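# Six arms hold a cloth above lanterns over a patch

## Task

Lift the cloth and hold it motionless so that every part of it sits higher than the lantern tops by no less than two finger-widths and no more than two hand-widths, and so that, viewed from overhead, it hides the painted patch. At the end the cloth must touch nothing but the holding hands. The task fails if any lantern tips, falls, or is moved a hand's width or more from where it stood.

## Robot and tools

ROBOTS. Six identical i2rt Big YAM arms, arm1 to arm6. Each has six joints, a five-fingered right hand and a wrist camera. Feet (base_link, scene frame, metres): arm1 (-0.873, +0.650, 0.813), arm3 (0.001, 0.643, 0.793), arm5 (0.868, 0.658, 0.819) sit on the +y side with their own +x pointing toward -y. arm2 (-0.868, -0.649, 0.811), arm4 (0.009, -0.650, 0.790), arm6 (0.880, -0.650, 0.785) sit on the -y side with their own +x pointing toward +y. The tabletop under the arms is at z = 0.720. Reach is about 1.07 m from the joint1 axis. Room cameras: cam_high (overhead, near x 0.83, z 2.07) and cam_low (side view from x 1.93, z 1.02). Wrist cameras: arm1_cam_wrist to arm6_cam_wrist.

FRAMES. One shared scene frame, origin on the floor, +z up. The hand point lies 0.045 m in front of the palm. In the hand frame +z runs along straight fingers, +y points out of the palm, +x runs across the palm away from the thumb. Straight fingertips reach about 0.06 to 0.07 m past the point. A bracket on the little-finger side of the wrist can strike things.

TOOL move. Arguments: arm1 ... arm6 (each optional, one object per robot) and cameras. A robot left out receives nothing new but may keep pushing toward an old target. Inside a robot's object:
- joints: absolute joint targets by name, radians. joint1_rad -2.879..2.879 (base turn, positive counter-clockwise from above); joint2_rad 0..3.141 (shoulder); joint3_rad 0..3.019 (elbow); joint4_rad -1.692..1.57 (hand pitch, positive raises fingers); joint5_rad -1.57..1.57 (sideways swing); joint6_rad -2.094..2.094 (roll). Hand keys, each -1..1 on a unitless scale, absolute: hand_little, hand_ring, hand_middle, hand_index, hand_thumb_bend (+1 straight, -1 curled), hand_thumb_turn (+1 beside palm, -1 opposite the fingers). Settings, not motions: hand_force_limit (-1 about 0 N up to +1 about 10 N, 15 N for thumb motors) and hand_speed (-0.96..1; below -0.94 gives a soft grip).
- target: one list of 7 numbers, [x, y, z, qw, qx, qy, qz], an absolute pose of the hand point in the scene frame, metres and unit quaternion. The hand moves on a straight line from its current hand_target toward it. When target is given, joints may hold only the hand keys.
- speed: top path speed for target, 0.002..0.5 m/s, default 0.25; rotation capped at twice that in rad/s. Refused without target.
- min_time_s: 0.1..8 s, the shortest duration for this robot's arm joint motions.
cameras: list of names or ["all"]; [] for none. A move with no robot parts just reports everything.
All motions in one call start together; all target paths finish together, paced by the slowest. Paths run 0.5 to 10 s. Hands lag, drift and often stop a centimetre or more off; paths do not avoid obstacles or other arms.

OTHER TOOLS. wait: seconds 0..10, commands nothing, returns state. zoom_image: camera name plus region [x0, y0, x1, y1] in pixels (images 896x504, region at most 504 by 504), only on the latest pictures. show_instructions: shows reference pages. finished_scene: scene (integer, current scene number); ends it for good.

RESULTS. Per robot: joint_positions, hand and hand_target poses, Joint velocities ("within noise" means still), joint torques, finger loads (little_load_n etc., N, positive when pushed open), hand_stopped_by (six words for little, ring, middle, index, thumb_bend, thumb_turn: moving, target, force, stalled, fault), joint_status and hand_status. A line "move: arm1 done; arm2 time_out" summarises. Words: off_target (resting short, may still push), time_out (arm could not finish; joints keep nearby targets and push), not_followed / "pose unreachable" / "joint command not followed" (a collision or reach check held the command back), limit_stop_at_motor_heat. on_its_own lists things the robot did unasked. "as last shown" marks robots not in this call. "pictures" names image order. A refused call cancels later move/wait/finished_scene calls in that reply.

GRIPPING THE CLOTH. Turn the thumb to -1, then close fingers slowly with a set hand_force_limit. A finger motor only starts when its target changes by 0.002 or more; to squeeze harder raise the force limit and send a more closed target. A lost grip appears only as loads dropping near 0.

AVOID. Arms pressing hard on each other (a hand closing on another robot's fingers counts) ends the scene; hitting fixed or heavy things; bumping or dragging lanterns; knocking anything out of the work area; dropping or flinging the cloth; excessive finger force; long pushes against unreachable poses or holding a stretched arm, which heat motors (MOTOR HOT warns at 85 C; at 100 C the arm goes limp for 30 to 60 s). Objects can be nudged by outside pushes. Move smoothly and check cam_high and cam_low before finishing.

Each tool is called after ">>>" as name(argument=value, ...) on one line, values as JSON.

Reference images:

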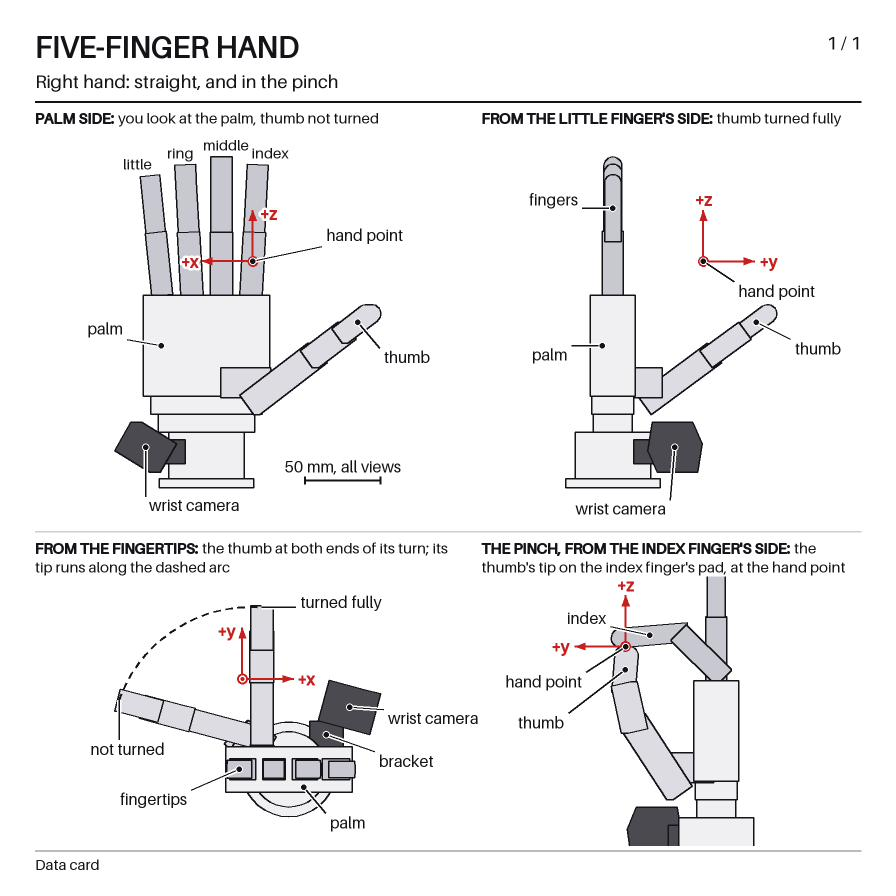

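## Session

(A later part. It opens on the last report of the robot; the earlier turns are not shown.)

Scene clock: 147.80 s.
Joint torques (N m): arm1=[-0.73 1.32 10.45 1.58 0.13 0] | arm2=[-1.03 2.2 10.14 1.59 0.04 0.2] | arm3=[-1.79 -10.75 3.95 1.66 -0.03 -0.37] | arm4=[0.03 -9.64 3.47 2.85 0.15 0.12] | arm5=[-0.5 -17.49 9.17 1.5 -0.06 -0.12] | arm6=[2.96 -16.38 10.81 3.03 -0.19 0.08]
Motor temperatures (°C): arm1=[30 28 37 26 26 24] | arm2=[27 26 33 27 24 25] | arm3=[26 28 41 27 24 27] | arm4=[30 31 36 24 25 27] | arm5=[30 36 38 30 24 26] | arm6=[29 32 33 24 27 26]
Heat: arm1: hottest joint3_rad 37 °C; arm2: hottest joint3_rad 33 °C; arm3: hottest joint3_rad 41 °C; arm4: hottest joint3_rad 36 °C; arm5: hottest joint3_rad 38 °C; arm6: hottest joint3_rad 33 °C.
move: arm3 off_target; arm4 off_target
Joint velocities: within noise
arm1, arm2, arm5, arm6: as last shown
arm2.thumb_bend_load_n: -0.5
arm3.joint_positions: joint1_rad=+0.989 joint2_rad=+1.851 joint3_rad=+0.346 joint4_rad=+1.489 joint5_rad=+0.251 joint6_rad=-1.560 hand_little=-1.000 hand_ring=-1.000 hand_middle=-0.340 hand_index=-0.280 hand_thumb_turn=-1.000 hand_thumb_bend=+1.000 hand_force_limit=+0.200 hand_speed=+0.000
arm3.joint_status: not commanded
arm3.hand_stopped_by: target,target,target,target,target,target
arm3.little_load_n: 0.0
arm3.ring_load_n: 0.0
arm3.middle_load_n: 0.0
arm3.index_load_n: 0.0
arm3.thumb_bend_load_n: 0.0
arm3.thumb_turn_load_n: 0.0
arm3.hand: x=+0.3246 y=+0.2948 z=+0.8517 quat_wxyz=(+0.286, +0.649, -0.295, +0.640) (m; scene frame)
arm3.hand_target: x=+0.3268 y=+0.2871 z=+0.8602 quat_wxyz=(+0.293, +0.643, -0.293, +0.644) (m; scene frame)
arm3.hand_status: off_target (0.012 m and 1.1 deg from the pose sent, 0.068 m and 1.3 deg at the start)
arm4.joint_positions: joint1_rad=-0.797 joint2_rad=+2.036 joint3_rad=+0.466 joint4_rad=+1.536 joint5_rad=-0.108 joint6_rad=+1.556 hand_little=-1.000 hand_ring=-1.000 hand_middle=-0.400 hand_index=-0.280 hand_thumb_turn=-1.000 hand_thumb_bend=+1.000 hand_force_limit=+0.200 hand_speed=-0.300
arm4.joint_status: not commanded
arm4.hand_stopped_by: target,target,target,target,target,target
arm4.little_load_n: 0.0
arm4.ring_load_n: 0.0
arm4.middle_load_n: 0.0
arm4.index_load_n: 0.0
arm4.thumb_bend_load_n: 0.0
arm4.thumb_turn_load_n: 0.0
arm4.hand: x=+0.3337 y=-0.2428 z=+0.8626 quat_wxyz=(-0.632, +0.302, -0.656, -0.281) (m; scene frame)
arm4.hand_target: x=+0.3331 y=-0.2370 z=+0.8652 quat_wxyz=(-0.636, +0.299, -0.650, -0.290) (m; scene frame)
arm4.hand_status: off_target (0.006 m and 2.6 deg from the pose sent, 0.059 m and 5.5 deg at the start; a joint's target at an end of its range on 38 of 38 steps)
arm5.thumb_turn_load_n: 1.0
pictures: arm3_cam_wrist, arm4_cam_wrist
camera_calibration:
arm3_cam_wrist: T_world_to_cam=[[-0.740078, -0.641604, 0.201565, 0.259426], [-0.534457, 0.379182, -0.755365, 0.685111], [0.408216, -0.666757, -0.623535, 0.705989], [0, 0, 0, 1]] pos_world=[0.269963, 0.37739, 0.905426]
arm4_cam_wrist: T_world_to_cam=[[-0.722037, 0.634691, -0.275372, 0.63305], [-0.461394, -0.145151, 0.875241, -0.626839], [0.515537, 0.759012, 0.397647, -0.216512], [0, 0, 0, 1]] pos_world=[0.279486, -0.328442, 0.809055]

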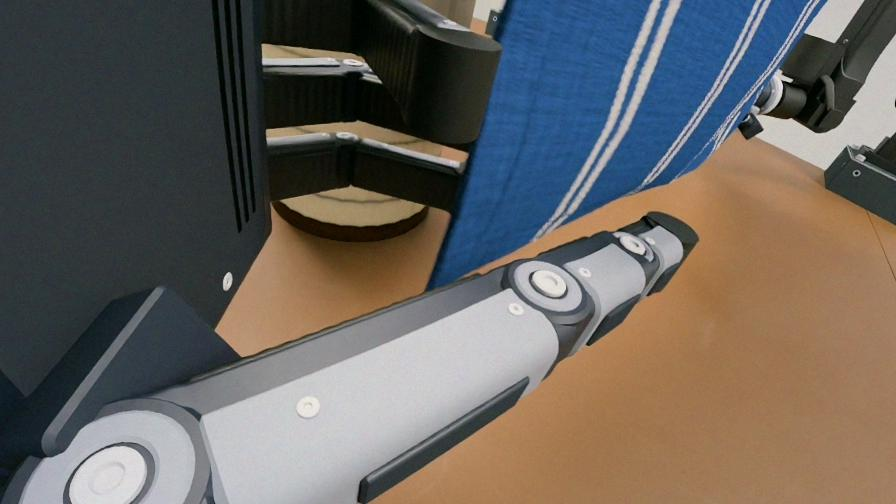

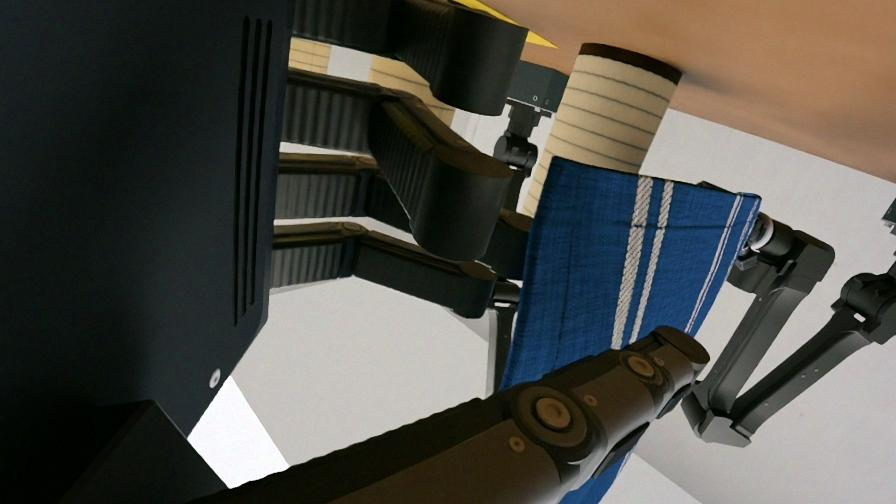

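>>> move(arm3={"target": [0.329, 0.279, 0.868, 0.2933, 0.6435, -0.2932, 0.6435], "speed": 0.08}, arm4={"target": [0.333, -0.219, 0.867, 0.6434, -0.2933, 0.6434, 0.2933], "speed": 0.08}, cameras=["arm3_cam_wrist", "arm4_cam_wrist"])

>>> move(arm3={"joints": {"hand_speed": -0.5}}, arm4={"joints": {"hand_speed": -0.5}}, cameras=["arm3_cam_wrist", "arm4_cam_wrist"])

Scene clock: 149.17 s.
Joint torques (N m): arm1=[-0.79 1.32 10.48 1.57 0.12 0] | arm2=[-1.08 2.26 10.17 1.62 0.04 0.2] | arm3=[-1.9 -10.7 4.46 1.65 -0.03 -0.37] | arm4=[0.09 -10.05 3.71 2.86 0.14 0.15] | arm5=[-0.44 -17.49 9.17 1.5 -0.06 -0.12] | arm6=[2.96 -16.97 10.88 2.91 -0.21 0.04]
Motor temperatures (°C): arm1=[30 28 37 26 26 24] | arm2=[27 26 33 27 24 25] | arm3=[26 28 41 27 24 27] | arm4=[30 31 36 24 25 27] | arm5=[30 36 38 30 24 26] | arm6=[29 32 33 24 27 26]
Heat: arm1: hottest joint3_rad 37 °C; arm2: hottest joint3_rad 33 °C; arm3: hottest joint3_rad 41 °C; arm4: hottest joint3_rad 36 °C; arm5: hottest joint3_rad 38 °C; arm6: hottest joint3_rad 33 °C.
move: arm3 off_target; arm4 done
Joint velocities: within noise
arm1, arm2, arm5, arm6: as last shown
arm2.thumb_bend_load_n: 0.0
arm3.joint_positions: joint1_rad=+0.973 joint2_rad=+1.815 joint3_rad=+0.357 joint4_rad=+1.439 joint5_rad=+0.233 joint6_rad=-1.560 hand_little=-1.000 hand_ring=-1.000 hand_middle=-0.340 hand_index=-0.280 hand_thumb_turn=-1.000 hand_thumb_bend=+1.000 hand_force_limit=+0.200 hand_speed=+0.000
arm3.joint_status: not commanded
arm3.hand_stopped_by: target,target,target,target,target,target
arm3.little_load_n: 0.0
arm3.ring_load_n: 0.0
arm3.middle_load_n: 0.0
arm3.index_load_n: 0.0
arm3.thumb_bend_load_n: 0.0
arm3.thumb_turn_load_n: 0.0
arm3.hand: x=+0.3266 y=+0.2879 z=+0.8584 quat_wxyz=(+0.285, +0.650, -0.295, +0.639) (m; scene frame)
arm3.hand_target: x=+0.3289 y=+0.2792 z=+0.8681 quat_wxyz=(+0.293, +0.643, -0.293, +0.644) (m; scene frame)
arm3.hand_status: off_target (0.013 m and 1.3 deg from the pose sent, 0.023 m and 1.1 deg at the start)
arm4.joint_positions: joint1_rad=-0.758 joint2_rad=+2.051 joint3_rad=+0.502 joint4_rad=+1.536 joint5_rad=-0.066 joint6_rad=+1.561 hand_little=-1.000 hand_ring=-1.000 hand_middle=-0.400 hand_index=-0.280 hand_thumb_turn=-1.000 hand_thumb_bend=+1.000 hand_force_limit=+0.200 hand_speed=-0.300
arm4.joint_status: not commanded
arm4.hand_stopped_by: target,target,target,target,target,target
arm4.little_load_n: 0.0
arm4.ring_load_n: 0.0
arm4.middle_load_n: 0.0
arm4.index_load_n: 0.0
arm4.thumb_bend_load_n: 0.0
arm4.thumb_turn_load_n: 0.0
arm4.hand: x=+0.3342 y=-0.2254 z=+0.8644 quat_wxyz=(-0.638, +0.297, -0.651, -0.284) (m; scene frame)
arm4.hand_target: x=+0.3330 y=-0.2191 z=+0.8672 quat_wxyz=(-0.643, +0.294, -0.644, -0.293) (m; scene frame)
arm4.hand_status: done (0.007 m and 1.6 deg from the pose sent, 0.024 m and 2.6 deg at the start; a joint's target at an end of its range on 31 of 32 steps)
arm5.thumb_turn_load_n: 1.5
pictures: arm3_cam_wrist, arm4_cam_wrist
camera_calibration:
arm3_cam_wrist: T_world_to_cam=[[-0.738624, -0.64315, 0.201969, 0.254697], [-0.536783, 0.379889, -0.753358, 0.692565], [0.407797, -0.664863, -0.625827, 0.706286], [0, 0, 0, 1]] pos_world=[0.271861, 0.370294, 0.912322]
arm4_cam_wrist: T_world_to_cam=[[-0.71653, 0.641624, -0.273684, 0.621073], [-0.472381, -0.157632, 0.867184, -0.617887], [0.513265, 0.750647, 0.416039, -0.247717], [0, 0, 0, 1]] pos_world=[0.280284, -0.309947, 0.80886]

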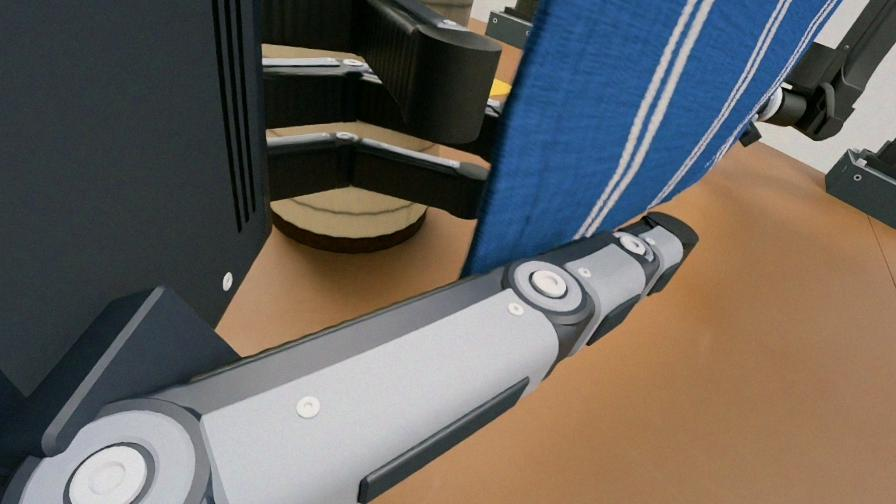

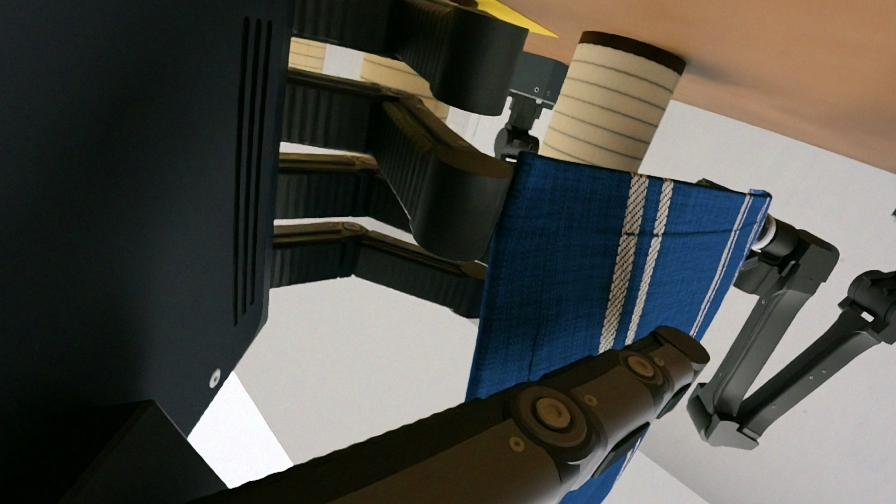

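Scene clock: 149.47 s.
Joint torques (N m): arm1=[-0.73 1.32 10.47 1.57 0.12 -0.01] | arm2=[-1.08 2.2 10.15 1.59 0.04 0.21] | arm3=[-1.9 -10.64 4.46 1.69 -0.03 -0.38] | arm4=[0.09 -10.11 3.71 2.85 0.14 0.15] | arm5=[-0.44 -17.49 9.17 1.51 -0.06 -0.12] | arm6=[2.08 -17.32 10.81 3.02 -0.18 0.13]
Motor temperatures (°C): arm1=[30 28 37 26 26 24] | arm2=[27 26 33 27 24 25] | arm3=[26 28 41 27 24 27] | arm4=[30 31 36 24 25 27] | arm5=[30 36 38 30 24 26] | arm6=[29 32 33 24 27 26]
Heat: arm1: hottest joint3_rad 37 °C; arm2: hottest joint3_rad 33 °C; arm3: hottest joint3_rad 41 °C; arm4: hottest joint3_rad 36 °C; arm5: hottest joint3_rad 38 °C; arm6: hottest joint3_rad 33 °C.
move: arm3 done; arm4 done
Joint velocities: within noise
arm1, arm2, arm5, arm6: as last shown
arm2.ring_load_n: 0.5
arm3.joint_positions: joint1_rad=+0.973 joint2_rad=+1.815 joint3_rad=+0.357 joint4_rad=+1.439 joint5_rad=+0.233 joint6_rad=-1.560 hand_little=-1.000 hand_ring=-1.000 hand_middle=-0.340 hand_index=-0.280 hand_thumb_turn=-1.000 hand_thumb_bend=+1.000 hand_force_limit=+0.200 hand_speed=-0.500
arm3.joint_status: all done
arm3.hand_stopped_by: target,target,target,target,target,target
arm3.little_load_n: 0.0
arm3.ring_load_n: 0.0
arm3.middle_load_n: 0.0
arm3.index_load_n: 0.0
arm3.thumb_bend_load_n: 0.0
arm3.thumb_turn_load_n: 0.0
arm3.hand: x=+0.3266 y=+0.2879 z=+0.8584 quat_wxyz=(+0.285, +0.650, -0.295, +0.639) (m; scene frame)
arm3.hand_target: x=+0.3289 y=+0.2792 z=+0.8681 quat_wxyz=(+0.293, +0.643, -0.293, +0.644) (m; scene frame)
arm3.hand_status: not commanded
arm4.joint_positions: joint1_rad=-0.758 joint2_rad=+2.051 joint3_rad=+0.502 joint4_rad=+1.536 joint5_rad=-0.066 joint6_rad=+1.561 hand_little=-1.000 hand_ring=-1.000 hand_middle=-0.400 hand_index=-0.280 hand_thumb_turn=-1.000 hand_thumb_bend=+1.000 hand_force_limit=+0.200 hand_speed=-0.500
arm4.joint_status: all done
arm4.hand_stopped_by: target,target,target,target,target,target
arm4.little_load_n: 0.0
arm4.ring_load_n: 0.0
arm4.middle_load_n: 0.0
arm4.index_load_n: 0.0
arm4.thumb_bend_load_n: 0.0
arm4.thumb_turn_load_n: 0.0
arm4.hand: x=+0.3342 y=-0.2254 z=+0.8644 quat_wxyz=(-0.638, +0.297, -0.651, -0.284) (m; scene frame)
arm4.hand_target: x=+0.3330 y=-0.2191 z=+0.8672 quat_wxyz=(-0.643, +0.294, -0.644, -0.293) (m; scene frame)
arm4.hand_status: not commanded
pictures: arm3_cam_wrist, arm4_cam_wrist
camera_calibration:
arm3_cam_wrist: T_world_to_cam=[[-0.738624, -0.64315, 0.201969, 0.254697], [-0.536783, 0.379889, -0.753358, 0.692565], [0.407797, -0.664863, -0.625827, 0.706286], [0, 0, 0, 1]] pos_world=[0.271861, 0.370294, 0.912322]
arm4_cam_wrist: T_world_to_cam=[[-0.71653, 0.641624, -0.273684, 0.621073], [-0.472381, -0.157632, 0.867184, -0.617887], [0.513265, 0.750647, 0.416039, -0.247717], [0, 0, 0, 1]] pos_world=[0.280284, -0.309947, 0.80886]

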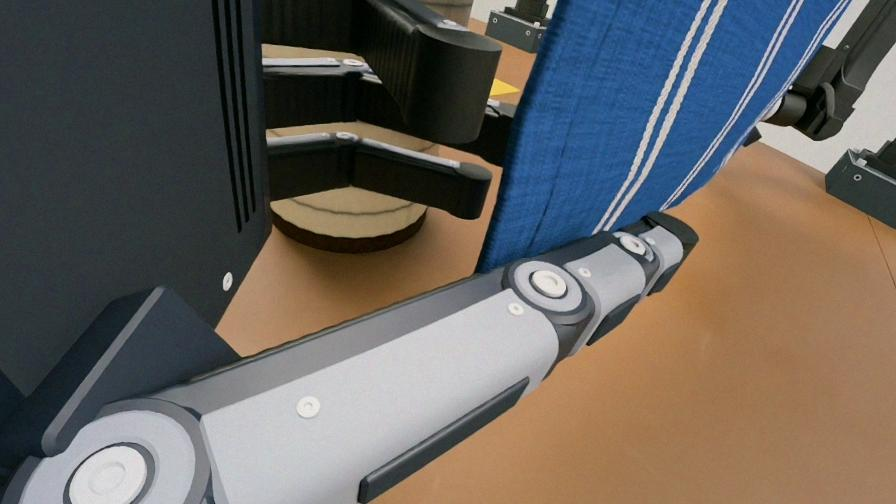

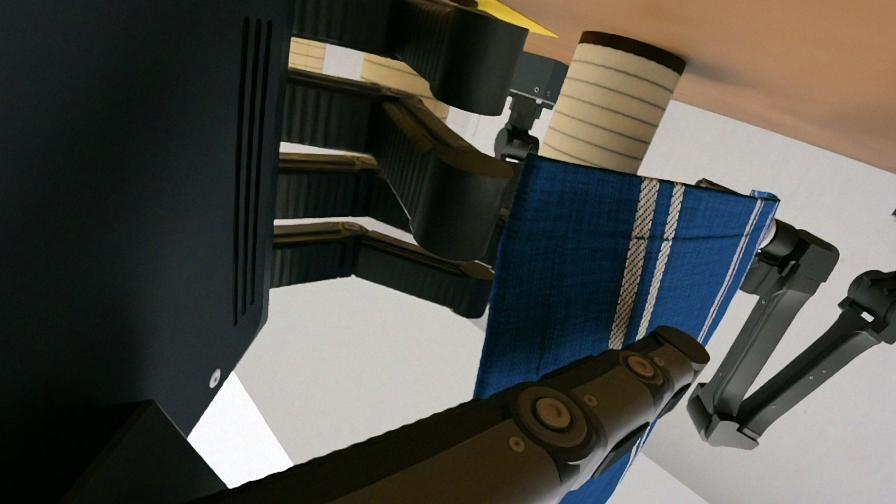

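>>> move(arm3={"target": [0.331, 0.265, 0.868, 0.2933, 0.6435, -0.2932, 0.6435], "speed": 0.1}, arm4={"target": [0.333, -0.211, 0.867, 0.6434, -0.2933, 0.6434, 0.2933], "speed": 0.1}, cameras=["arm3_cam_wrist"])

>>> move(arm3={"joints": {"hand_thumb_bend": 0.1}}, arm4={"joints": {"hand_thumb_bend": 0.1}}, cameras=["arm3_cam_wrist", "arm4_cam_wrist"])

Scene clock: 150.63 s.
Joint torques (N m): arm1=[-0.67 1.32 10.48 1.57 0.12 0] | arm2=[-1.08 2.08 10.17 1.59 0.04 0.2] | arm3=[-1.9 -10.34 4.82 1.7 -0.03 -0.36] | arm4=[0.09 -10.17 3.88 2.43 0.14 0.15] | arm5=[-0.44 -17.49 9.18 1.5 -0.06 -0.12] | arm6=[3.31 -17.2 10.7 2.76 -0.18 0.06]
Motor temperatures (°C): arm1=[30 28 37 26 26 24] | arm2=[27 26 33 27 24 25] | arm3=[26 28 41 27 24 27] | arm4=[30 31 36 24 25 27] | arm5=[30 36 38 30 24 26] | arm6=[29 32 33 24 27 26]
Heat: arm1: hottest joint3_rad 37 °C; arm2: hottest joint3_rad 33 °C; arm3: hottest joint3_rad 41 °C; arm4: hottest joint3_rad 36 °C; arm5: hottest joint3_rad 38 °C; arm6: hottest joint3_rad 33 °C.
move: arm3 off_target; arm4 done
Joint velocities: within noise
arm1, arm2, arm5, arm6: as last shown
arm2.ring_load_n: 0.0
arm3.joint_positions: joint1_rad=+0.939 joint2_rad=+1.815 joint3_rad=+0.383 joint4_rad=+1.419 joint5_rad=+0.201 joint6_rad=-1.560 hand_little=-1.000 hand_ring=-1.000 hand_middle=-0.340 hand_index=-0.280 hand_thumb_turn=-1.000 hand_thumb_bend=+1.000 hand_force_limit=+0.200 hand_speed=-0.500
arm3.joint_status: not commanded
arm3.hand_stopped_by: target,target,target,target,target,target
arm3.little_load_n: 0.0
arm3.ring_load_n: 0.0
arm3.middle_load_n: 0.0
arm3.index_load_n: 0.0
arm3.thumb_bend_load_n: 0.0
arm3.thumb_turn_load_n: 0.0
arm3.hand: x=+0.3286 y=+0.2739 z=+0.8610 quat_wxyz=(+0.286, +0.648, -0.295, +0.641) (m; scene frame)
arm3.hand_target: x=+0.3308 y=+0.2652 z=+0.8681 quat_wxyz=(+0.293, +0.643, -0.293, +0.643) (m; scene frame)
arm3.hand_status: off_target (0.012 m and 1.1 deg from the pose sent, 0.025 m and 1.3 deg at the start)
arm4.joint_positions: joint1_rad=-0.742 joint2_rad=+2.055 joint3_rad=+0.517 joint4_rad=+1.536 joint5_rad=-0.049 joint6_rad=+1.561 hand_little=-1.000 hand_ring=-1.000 hand_middle=-0.400 hand_index=-0.280 hand_thumb_turn=-1.000 hand_thumb_bend=+1.000 hand_force_limit=+0.200 hand_speed=-0.500
arm4.joint_status: not commanded
arm4.hand_stopped_by: target,target,target,target,target,target
arm4.little_load_n: 0.0
arm4.ring_load_n: 0.0
arm4.middle_load_n: 0.0
arm4.index_load_n: 0.0
arm4.thumb_bend_load_n: 0.0
arm4.thumb_turn_load_n: -0.5
arm4.hand: x=+0.3342 y=-0.2179 z=+0.8668 quat_wxyz=(-0.643, +0.296, -0.647, -0.285) (m; scene frame)
arm4.hand_target: x=+0.3329 y=-0.2111 z=+0.8671 quat_wxyz=(-0.643, +0.293, -0.643, -0.293) (m; scene frame)
arm4.hand_status: done (0.007 m and 1.1 deg from the pose sent, 0.015 m and 1.6 deg at the start)
arm6.middle_load_n: 3.0
pictures: arm3_cam_wrist
camera_calibration:
arm3_cam_wrist: T_world_to_cam=[[-0.740111, -0.641993, 0.200202, 0.248338], [-0.532774, 0.378104, -0.757093, 0.70332], [0.410351, -0.666995, -0.621876, 0.694138], [0, 0, 0, 1]] pos_world=[0.273668, 0.356489, 0.914428]

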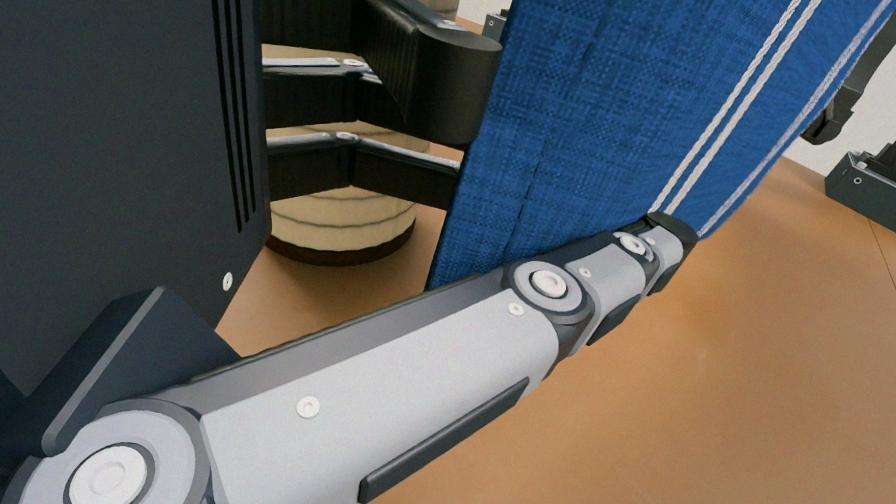

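Scene clock: 152.23 s.
Joint torques (N m): arm1=[-0.73 1.26 10.5 1.57 0.12 0] | arm2=[-0.97 2.2 10.15 1.63 0.04 0.21] | arm3=[-1.73 -10.29 4.83 1.69 -0.03 -0.37] | arm4=[0.15 -10.29 3.88 2.44 0.14 0.14] | arm5=[-0.5 -17.49 9.17 1.5 -0.05 -0.12] | arm6=[2.26 -16.44 10.95 2.86 -0.22 0.09]
Motor temperatures (°C): arm1=[30 28 37 26 26 24] | arm2=[27 26 33 27 24 25] | arm3=[26 28 40 27 24 27] | arm4=[30 31 36 24 25 27] | arm5=[30 36 38 30 24 26] | arm6=[29 32 33 24 27 26]
Heat: arm1: hottest joint3_rad 37 °C; arm2: hottest joint3_rad 33 °C; arm3: hottest joint3_rad 40 °C; arm4: hottest joint3_rad 36 °C; arm5: hottest joint3_rad 38 °C; arm6: hottest joint3_rad 33 °C.
move: arm3 off_target; arm4 off_target
Joint velocities: within noise
arm1, arm2, arm5, arm6: as last shown
arm1.thumb_bend_load_n: -0.5
arm3.joint_positions: joint1_rad=+0.939 joint2_rad=+1.815 joint3_rad=+0.383 joint4_rad=+1.419 joint5_rad=+0.200 joint6_rad=-1.560 hand_little=-1.000 hand_ring=-1.000 hand_middle=-0.339 hand_index=-0.280 hand_thumb_turn=-1.000 hand_thumb_bend=+0.347 hand_force_limit=+0.200 hand_speed=-0.500
arm3.joint_status: hand_thumb_bend off_target (ended at +0.347, target +0.100)
arm3.hand_stopped_by: target,target,target,target,force,target
arm3.little_load_n: -0.5
arm3.ring_load_n: 0.0
arm3.middle_load_n: 7.0
arm3.index_load_n: 0.0
arm3.thumb_bend_load_n: 11.5
arm3.thumb_turn_load_n: 2.5
arm3.hand: x=+0.3287 y=+0.2740 z=+0.8610 quat_wxyz=(+0.286, +0.648, -0.295, +0.641) (m; scene frame)
arm3.hand_target: x=+0.3308 y=+0.2652 z=+0.8681 quat_wxyz=(+0.293, +0.643, -0.293, +0.644) (m; scene frame)
arm3.hand_status: not commanded
arm4.joint_positions: joint1_rad=-0.742 joint2_rad=+2.055 joint3_rad=+0.517 joint4_rad=+1.536 joint5_rad=-0.049 joint6_rad=+1.561 hand_little=-1.000 hand_ring=-1.000 hand_middle=-0.400 hand_index=-0.280 hand_thumb_turn=-1.000 hand_thumb_bend=+0.417 hand_force_limit=+0.200 hand_speed=-0.500
arm4.joint_status: hand_thumb_bend off_target (ended at +0.417, target +0.100)
arm4.hand_stopped_by: target,target,target,target,force,target
arm4.little_load_n: 0.0
arm4.ring_load_n: 0.0
arm4.middle_load_n: 4.5
arm4.index_load_n: 0.0
arm4.thumb_bend_load_n: 14.0
arm4.thumb_turn_load_n: 2.0
arm4.hand: x=+0.3342 y=-0.2179 z=+0.8668 quat_wxyz=(-0.642, +0.296, -0.647, -0.285) (m; scene frame)
arm4.hand_target: x=+0.3328 y=-0.2110 z=+0.8672 quat_wxyz=(-0.643, +0.293, -0.643, -0.293) (m; scene frame)
arm4.hand_status: not commanded
arm6.middle_load_n: 3.5
pictures: arm3_cam_wrist, arm4_cam_wrist
camera_calibration:
arm3_cam_wrist: T_world_to_cam=[[-0.739885, -0.64226, 0.200181, 0.248455], [-0.532876, 0.377892, -0.757127, 0.703417], [0.410626, -0.666858, -0.621841, 0.694049], [0, 0, 0, 1]] pos_world=[0.273668, 0.356589, 0.914428]
arm4_cam_wrist: T_world_to_cam=[[-0.713867, 0.64448, -0.273934, 0.616872], [-0.479487, -0.164743, 0.861947, -0.613391], [0.510379, 0.746663, 0.426624, -0.26339], [0, 0, 0, 1]] pos_world=[0.280681, -0.30195, 0.810061]

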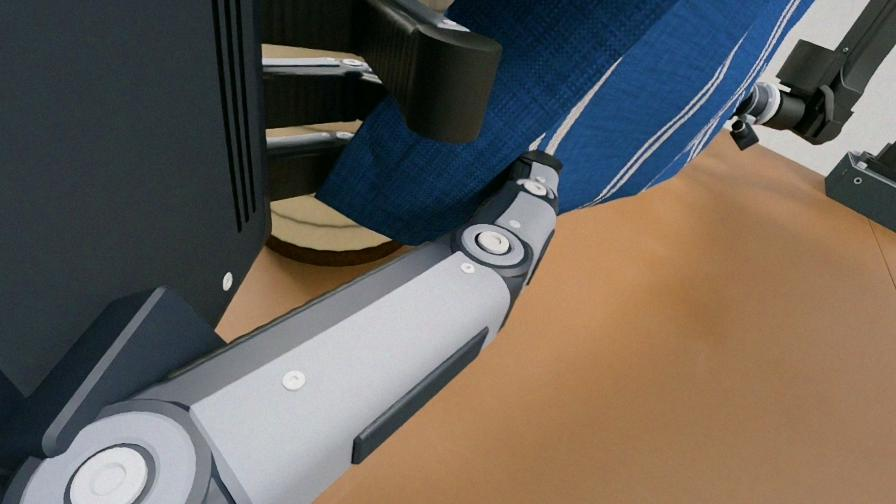

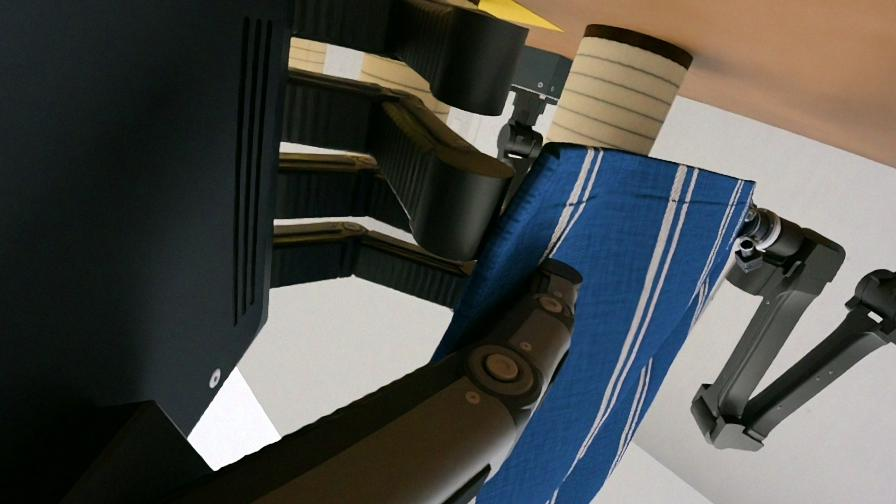

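>>> move(arm3={"target": [0.16, 0.27, 1.04, 0.2933, 0.6435, -0.2932, 0.6435], "speed": 0.15}, arm4={"target": [0.16, -0.215, 1.04, 0.6434, -0.2933, 0.6434, 0.2933], "speed": 0.15}, arm5={"target": [0.34, 0.26, 1.45, -0.3044, 0.3967, 0.6871, -0.5272], "speed": 0.15}, arm6={"target": [0.34, -0.23, 1.45, 0.5517, -0.7190, -0.3353, 0.2573], "speed": 0.15}, cameras=["arm3_cam_wrist", "arm4_cam_wrist", "cam_high", "cam_low"])

Scene clock: 155.87 s.
Joint torques (N m): arm1=[-0.67 1.38 10.47 1.55 0.12 0] | arm2=[-1.03 2.26 10.18 1.63 0.04 0.21] | arm3=[-1.73 -1.9 13.57 1.7 -0.15 -0.36] | arm4=[0.03 -5.77 8.69 1.63 0.26 0.08] | arm5=[1.26 -17.9 7.01 2.45 0.13 -0.06] | arm6=[1.85 -19.19 10.86 1.48 -0.19 0.11]
Motor temperatures (°C): arm1=[30 28 37 26 26 24] | arm2=[27 26 33 27 24 25] | arm3=[26 28 40 27 24 27] | arm4=[30 31 35 24 25 27] | arm5=[30 36 38 30 24 26] | arm6=[29 32 33 24 27 26]
Heat: arm1: hottest joint3_rad 37 °C; arm2: hottest joint3_rad 33 °C; arm3: hottest joint3_rad 40 °C; arm4: hottest joint3_rad 35 °C; arm5: hottest joint3_rad 38 °C; arm6: hottest joint3_rad 33 °C.
move: arm3 off_target; arm4 off_target; arm5 done; arm6 off_target
Joint velocities: within noise
arm1, arm2: as last shown
arm1.thumb_bend_load_n: 0.0
arm1.thumb_turn_load_n: 0.5
arm3.joint_positions: joint1_rad=+0.418 joint2_rad=+0.706 joint3_rad=+0.247 joint4_rad=+0.409 joint5_rad=-0.316 joint6_rad=-1.560 hand_little=-1.000 hand_ring=-1.000 hand_middle=-0.339 hand_index=-0.280 hand_thumb_turn=-1.000 hand_thumb_bend=+0.347 hand_force_limit=+0.200 hand_speed=-0.500
arm3.joint_status: not commanded
arm3.hand_stopped_by: target,target,target,target,force,target
arm3.little_load_n: 0.0
arm3.ring_load_n: -0.5
arm3.middle_load_n: 7.0
arm3.index_load_n: 0.0
arm3.thumb_bend_load_n: 11.5
arm3.thumb_turn_load_n: 2.5
arm3.hand: x=+0.1591 y=+0.2807 z=+1.0067 quat_wxyz=(+0.277, +0.655, -0.307, +0.632) (m; scene frame)
arm3.hand_target: x=+0.1593 y=+0.2718 z=+1.0399 quat_wxyz=(+0.294, +0.643, -0.293, +0.643) (m; scene frame)
arm3.hand_status: off_target (0.035 m and 3.1 deg from the pose sent, 0.246 m and 1.1 deg at the start)
arm4.joint_positions: joint1_rad=-0.245 joint2_rad=+1.157 joint3_rad=+0.299 joint4_rad=+0.851 joint5_rad=+0.444 joint6_rad=+1.561 hand_little=-1.000 hand_ring=-1.000 hand_middle=-0.400 hand_index=-0.280 hand_thumb_turn=-1.000 hand_thumb_bend=+0.417 hand_force_limit=+0.200 hand_speed=-0.500
arm4.joint_status: not commanded
arm4.hand_stopped_by: target,target,target,target,force,target
arm4.little_load_n: 0.0
arm4.ring_load_n: 0.0
arm4.middle_load_n: 5.0
arm4.index_load_n: 0.0
arm4.thumb_bend_load_n: 14.5
arm4.thumb_turn_load_n: 1.5
arm4.hand: x=+0.1633 y=-0.2166 z=+1.0297 quat_wxyz=(-0.641, +0.298, -0.647, -0.285) (m; scene frame)
arm4.hand_target: x=+0.1600 y=-0.2151 z=+1.0399 quat_wxyz=(-0.643, +0.293, -0.643, -0.293) (m; scene frame)
arm4.hand_status: off_target (0.011 m and 1.3 deg from the pose sent, 0.246 m and 1.1 deg at the start)
arm5.joint_positions: joint1_rad=-0.919 joint2_rad=+1.697 joint3_rad=+2.451 joint4_rad=-1.035 joint5_rad=+0.083 joint6_rad=+0.035 hand_little=-1.000 hand_ring=-1.000 hand_middle=-0.340 hand_index=-0.280 hand_thumb_turn=-1.000 hand_thumb_bend=+0.438 hand_force_limit=+0.200 hand_speed=-0.500
arm5.joint_status: not commanded
arm5.hand_stopped_by: target,target,target,target,force,target
arm5.little_load_n: 0.0
arm5.ring_load_n: 0.5
arm5.middle_load_n: 3.0
arm5.index_load_n: 0.0
arm5.thumb_bend_load_n: 4.0
arm5.thumb_turn_load_n: 1.5
arm5.hand: x=+0.3359 y=+0.2642 z=+1.4429 quat_wxyz=(+0.301, -0.404, -0.691, +0.519) (m; scene frame)
arm5.hand_target: x=+0.3401 y=+0.2601 z=+1.4499 quat_wxyz=(+0.304, -0.397, -0.687, +0.527) (m; scene frame)
arm5.hand_status: done (0.009 m and 1.4 deg from the pose sent, 0.065 m and 6.7 deg at the start)
arm6.joint_positions: joint1_rad=+0.836 joint2_rad=+1.952 joint3_rad=+2.889 joint4_rad=-1.178 joint5_rad=-0.009 joint6_rad=+0.014 hand_little=-1.000 hand_ring=-1.000 hand_middle=-0.330 hand_index=-0.270 hand_thumb_turn=-1.000 hand_thumb_bend=+0.392 hand_force_limit=+0.200 hand_speed=-0.500
arm6.joint_status: not commanded
arm6.hand_stopped_by: target,target,target,target,force,target
arm6.little_load_n: 0.0
arm6.ring_load_n: 0.0
arm6.middle_load_n: 3.0
arm6.index_load_n: 0.0
arm6.thumb_bend_load_n: 6.0
arm6.thumb_turn_load_n: 0.5
arm6.hand: x=+0.3272 y=-0.2240 z=+1.4279 quat_wxyz=(-0.558, +0.715, +0.328, -0.264) (m; scene frame)
arm6.hand_target: x=+0.3405 y=-0.2305 z=+1.4486 quat_wxyz=(-0.571, +0.705, +0.325, -0.267) (m; scene frame)
arm6.hand_status: off_target (0.026 m and 1.4 deg from the pose sent, 0.058 m and 12.8 deg at the start; a joint's target at an end of its range on 59 of 76 steps)
pictures: arm3_cam_wrist, arm4_cam_wrist, cam_high, cam_low
camera_calibration:
arm3_cam_wrist: T_world_to_cam=[[-0.741618, -0.645457, 0.182725, 0.116862], [-0.537187, 0.408276, -0.738066, 0.693845], [0.401787, -0.64552, -0.649516, 0.88192], [0, 0, 0, 1]] pos_world=[0.105047, 0.361447, 1.06357]
arm4_cam_wrist: T_world_to_cam=[[-0.716739, 0.640094, -0.276702, 0.54102], [-0.478176, -0.162315, 0.863135, -0.836469], [0.507575, 0.750955, 0.422415, -0.240924], [0, 0, 0, 1]] pos_world=[0.110077, -0.301151, 0.973456]

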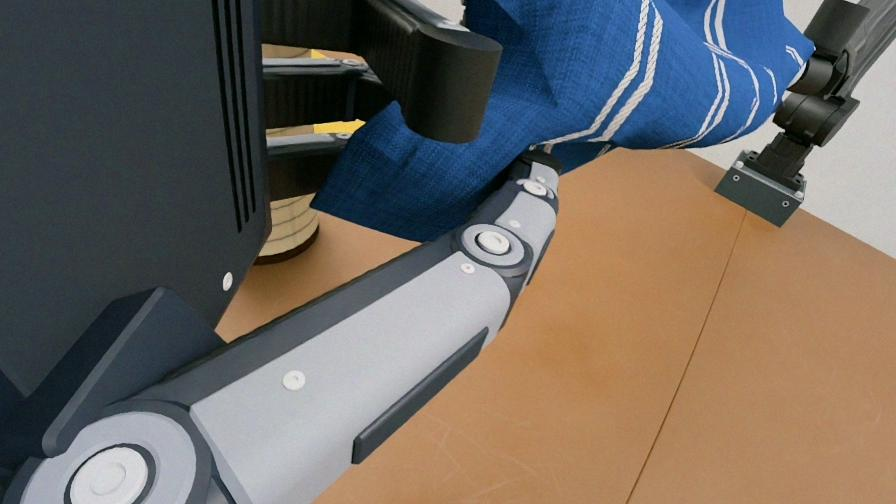

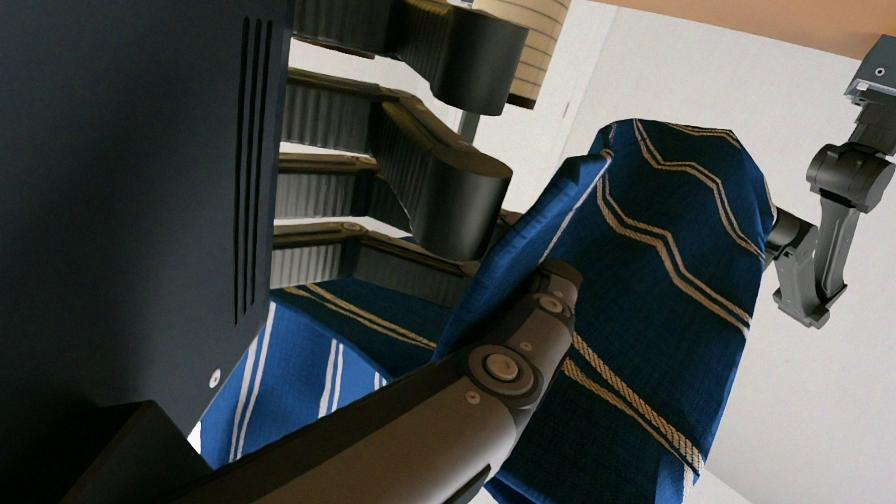

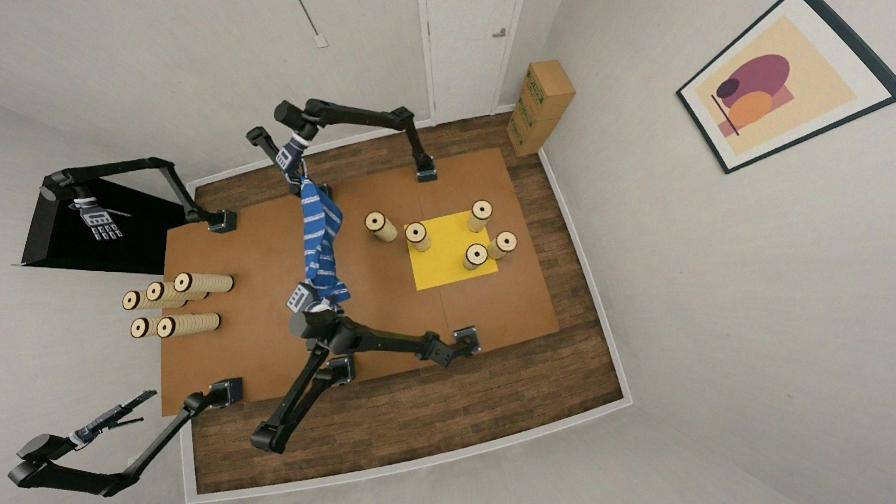

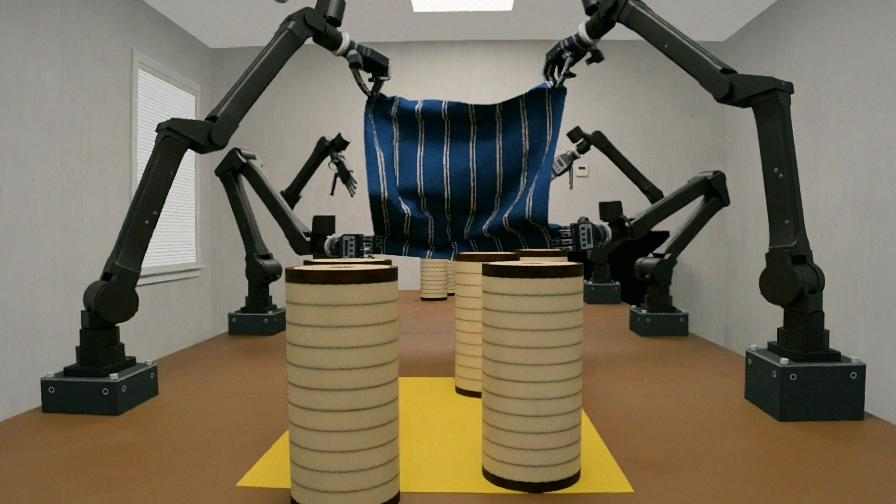

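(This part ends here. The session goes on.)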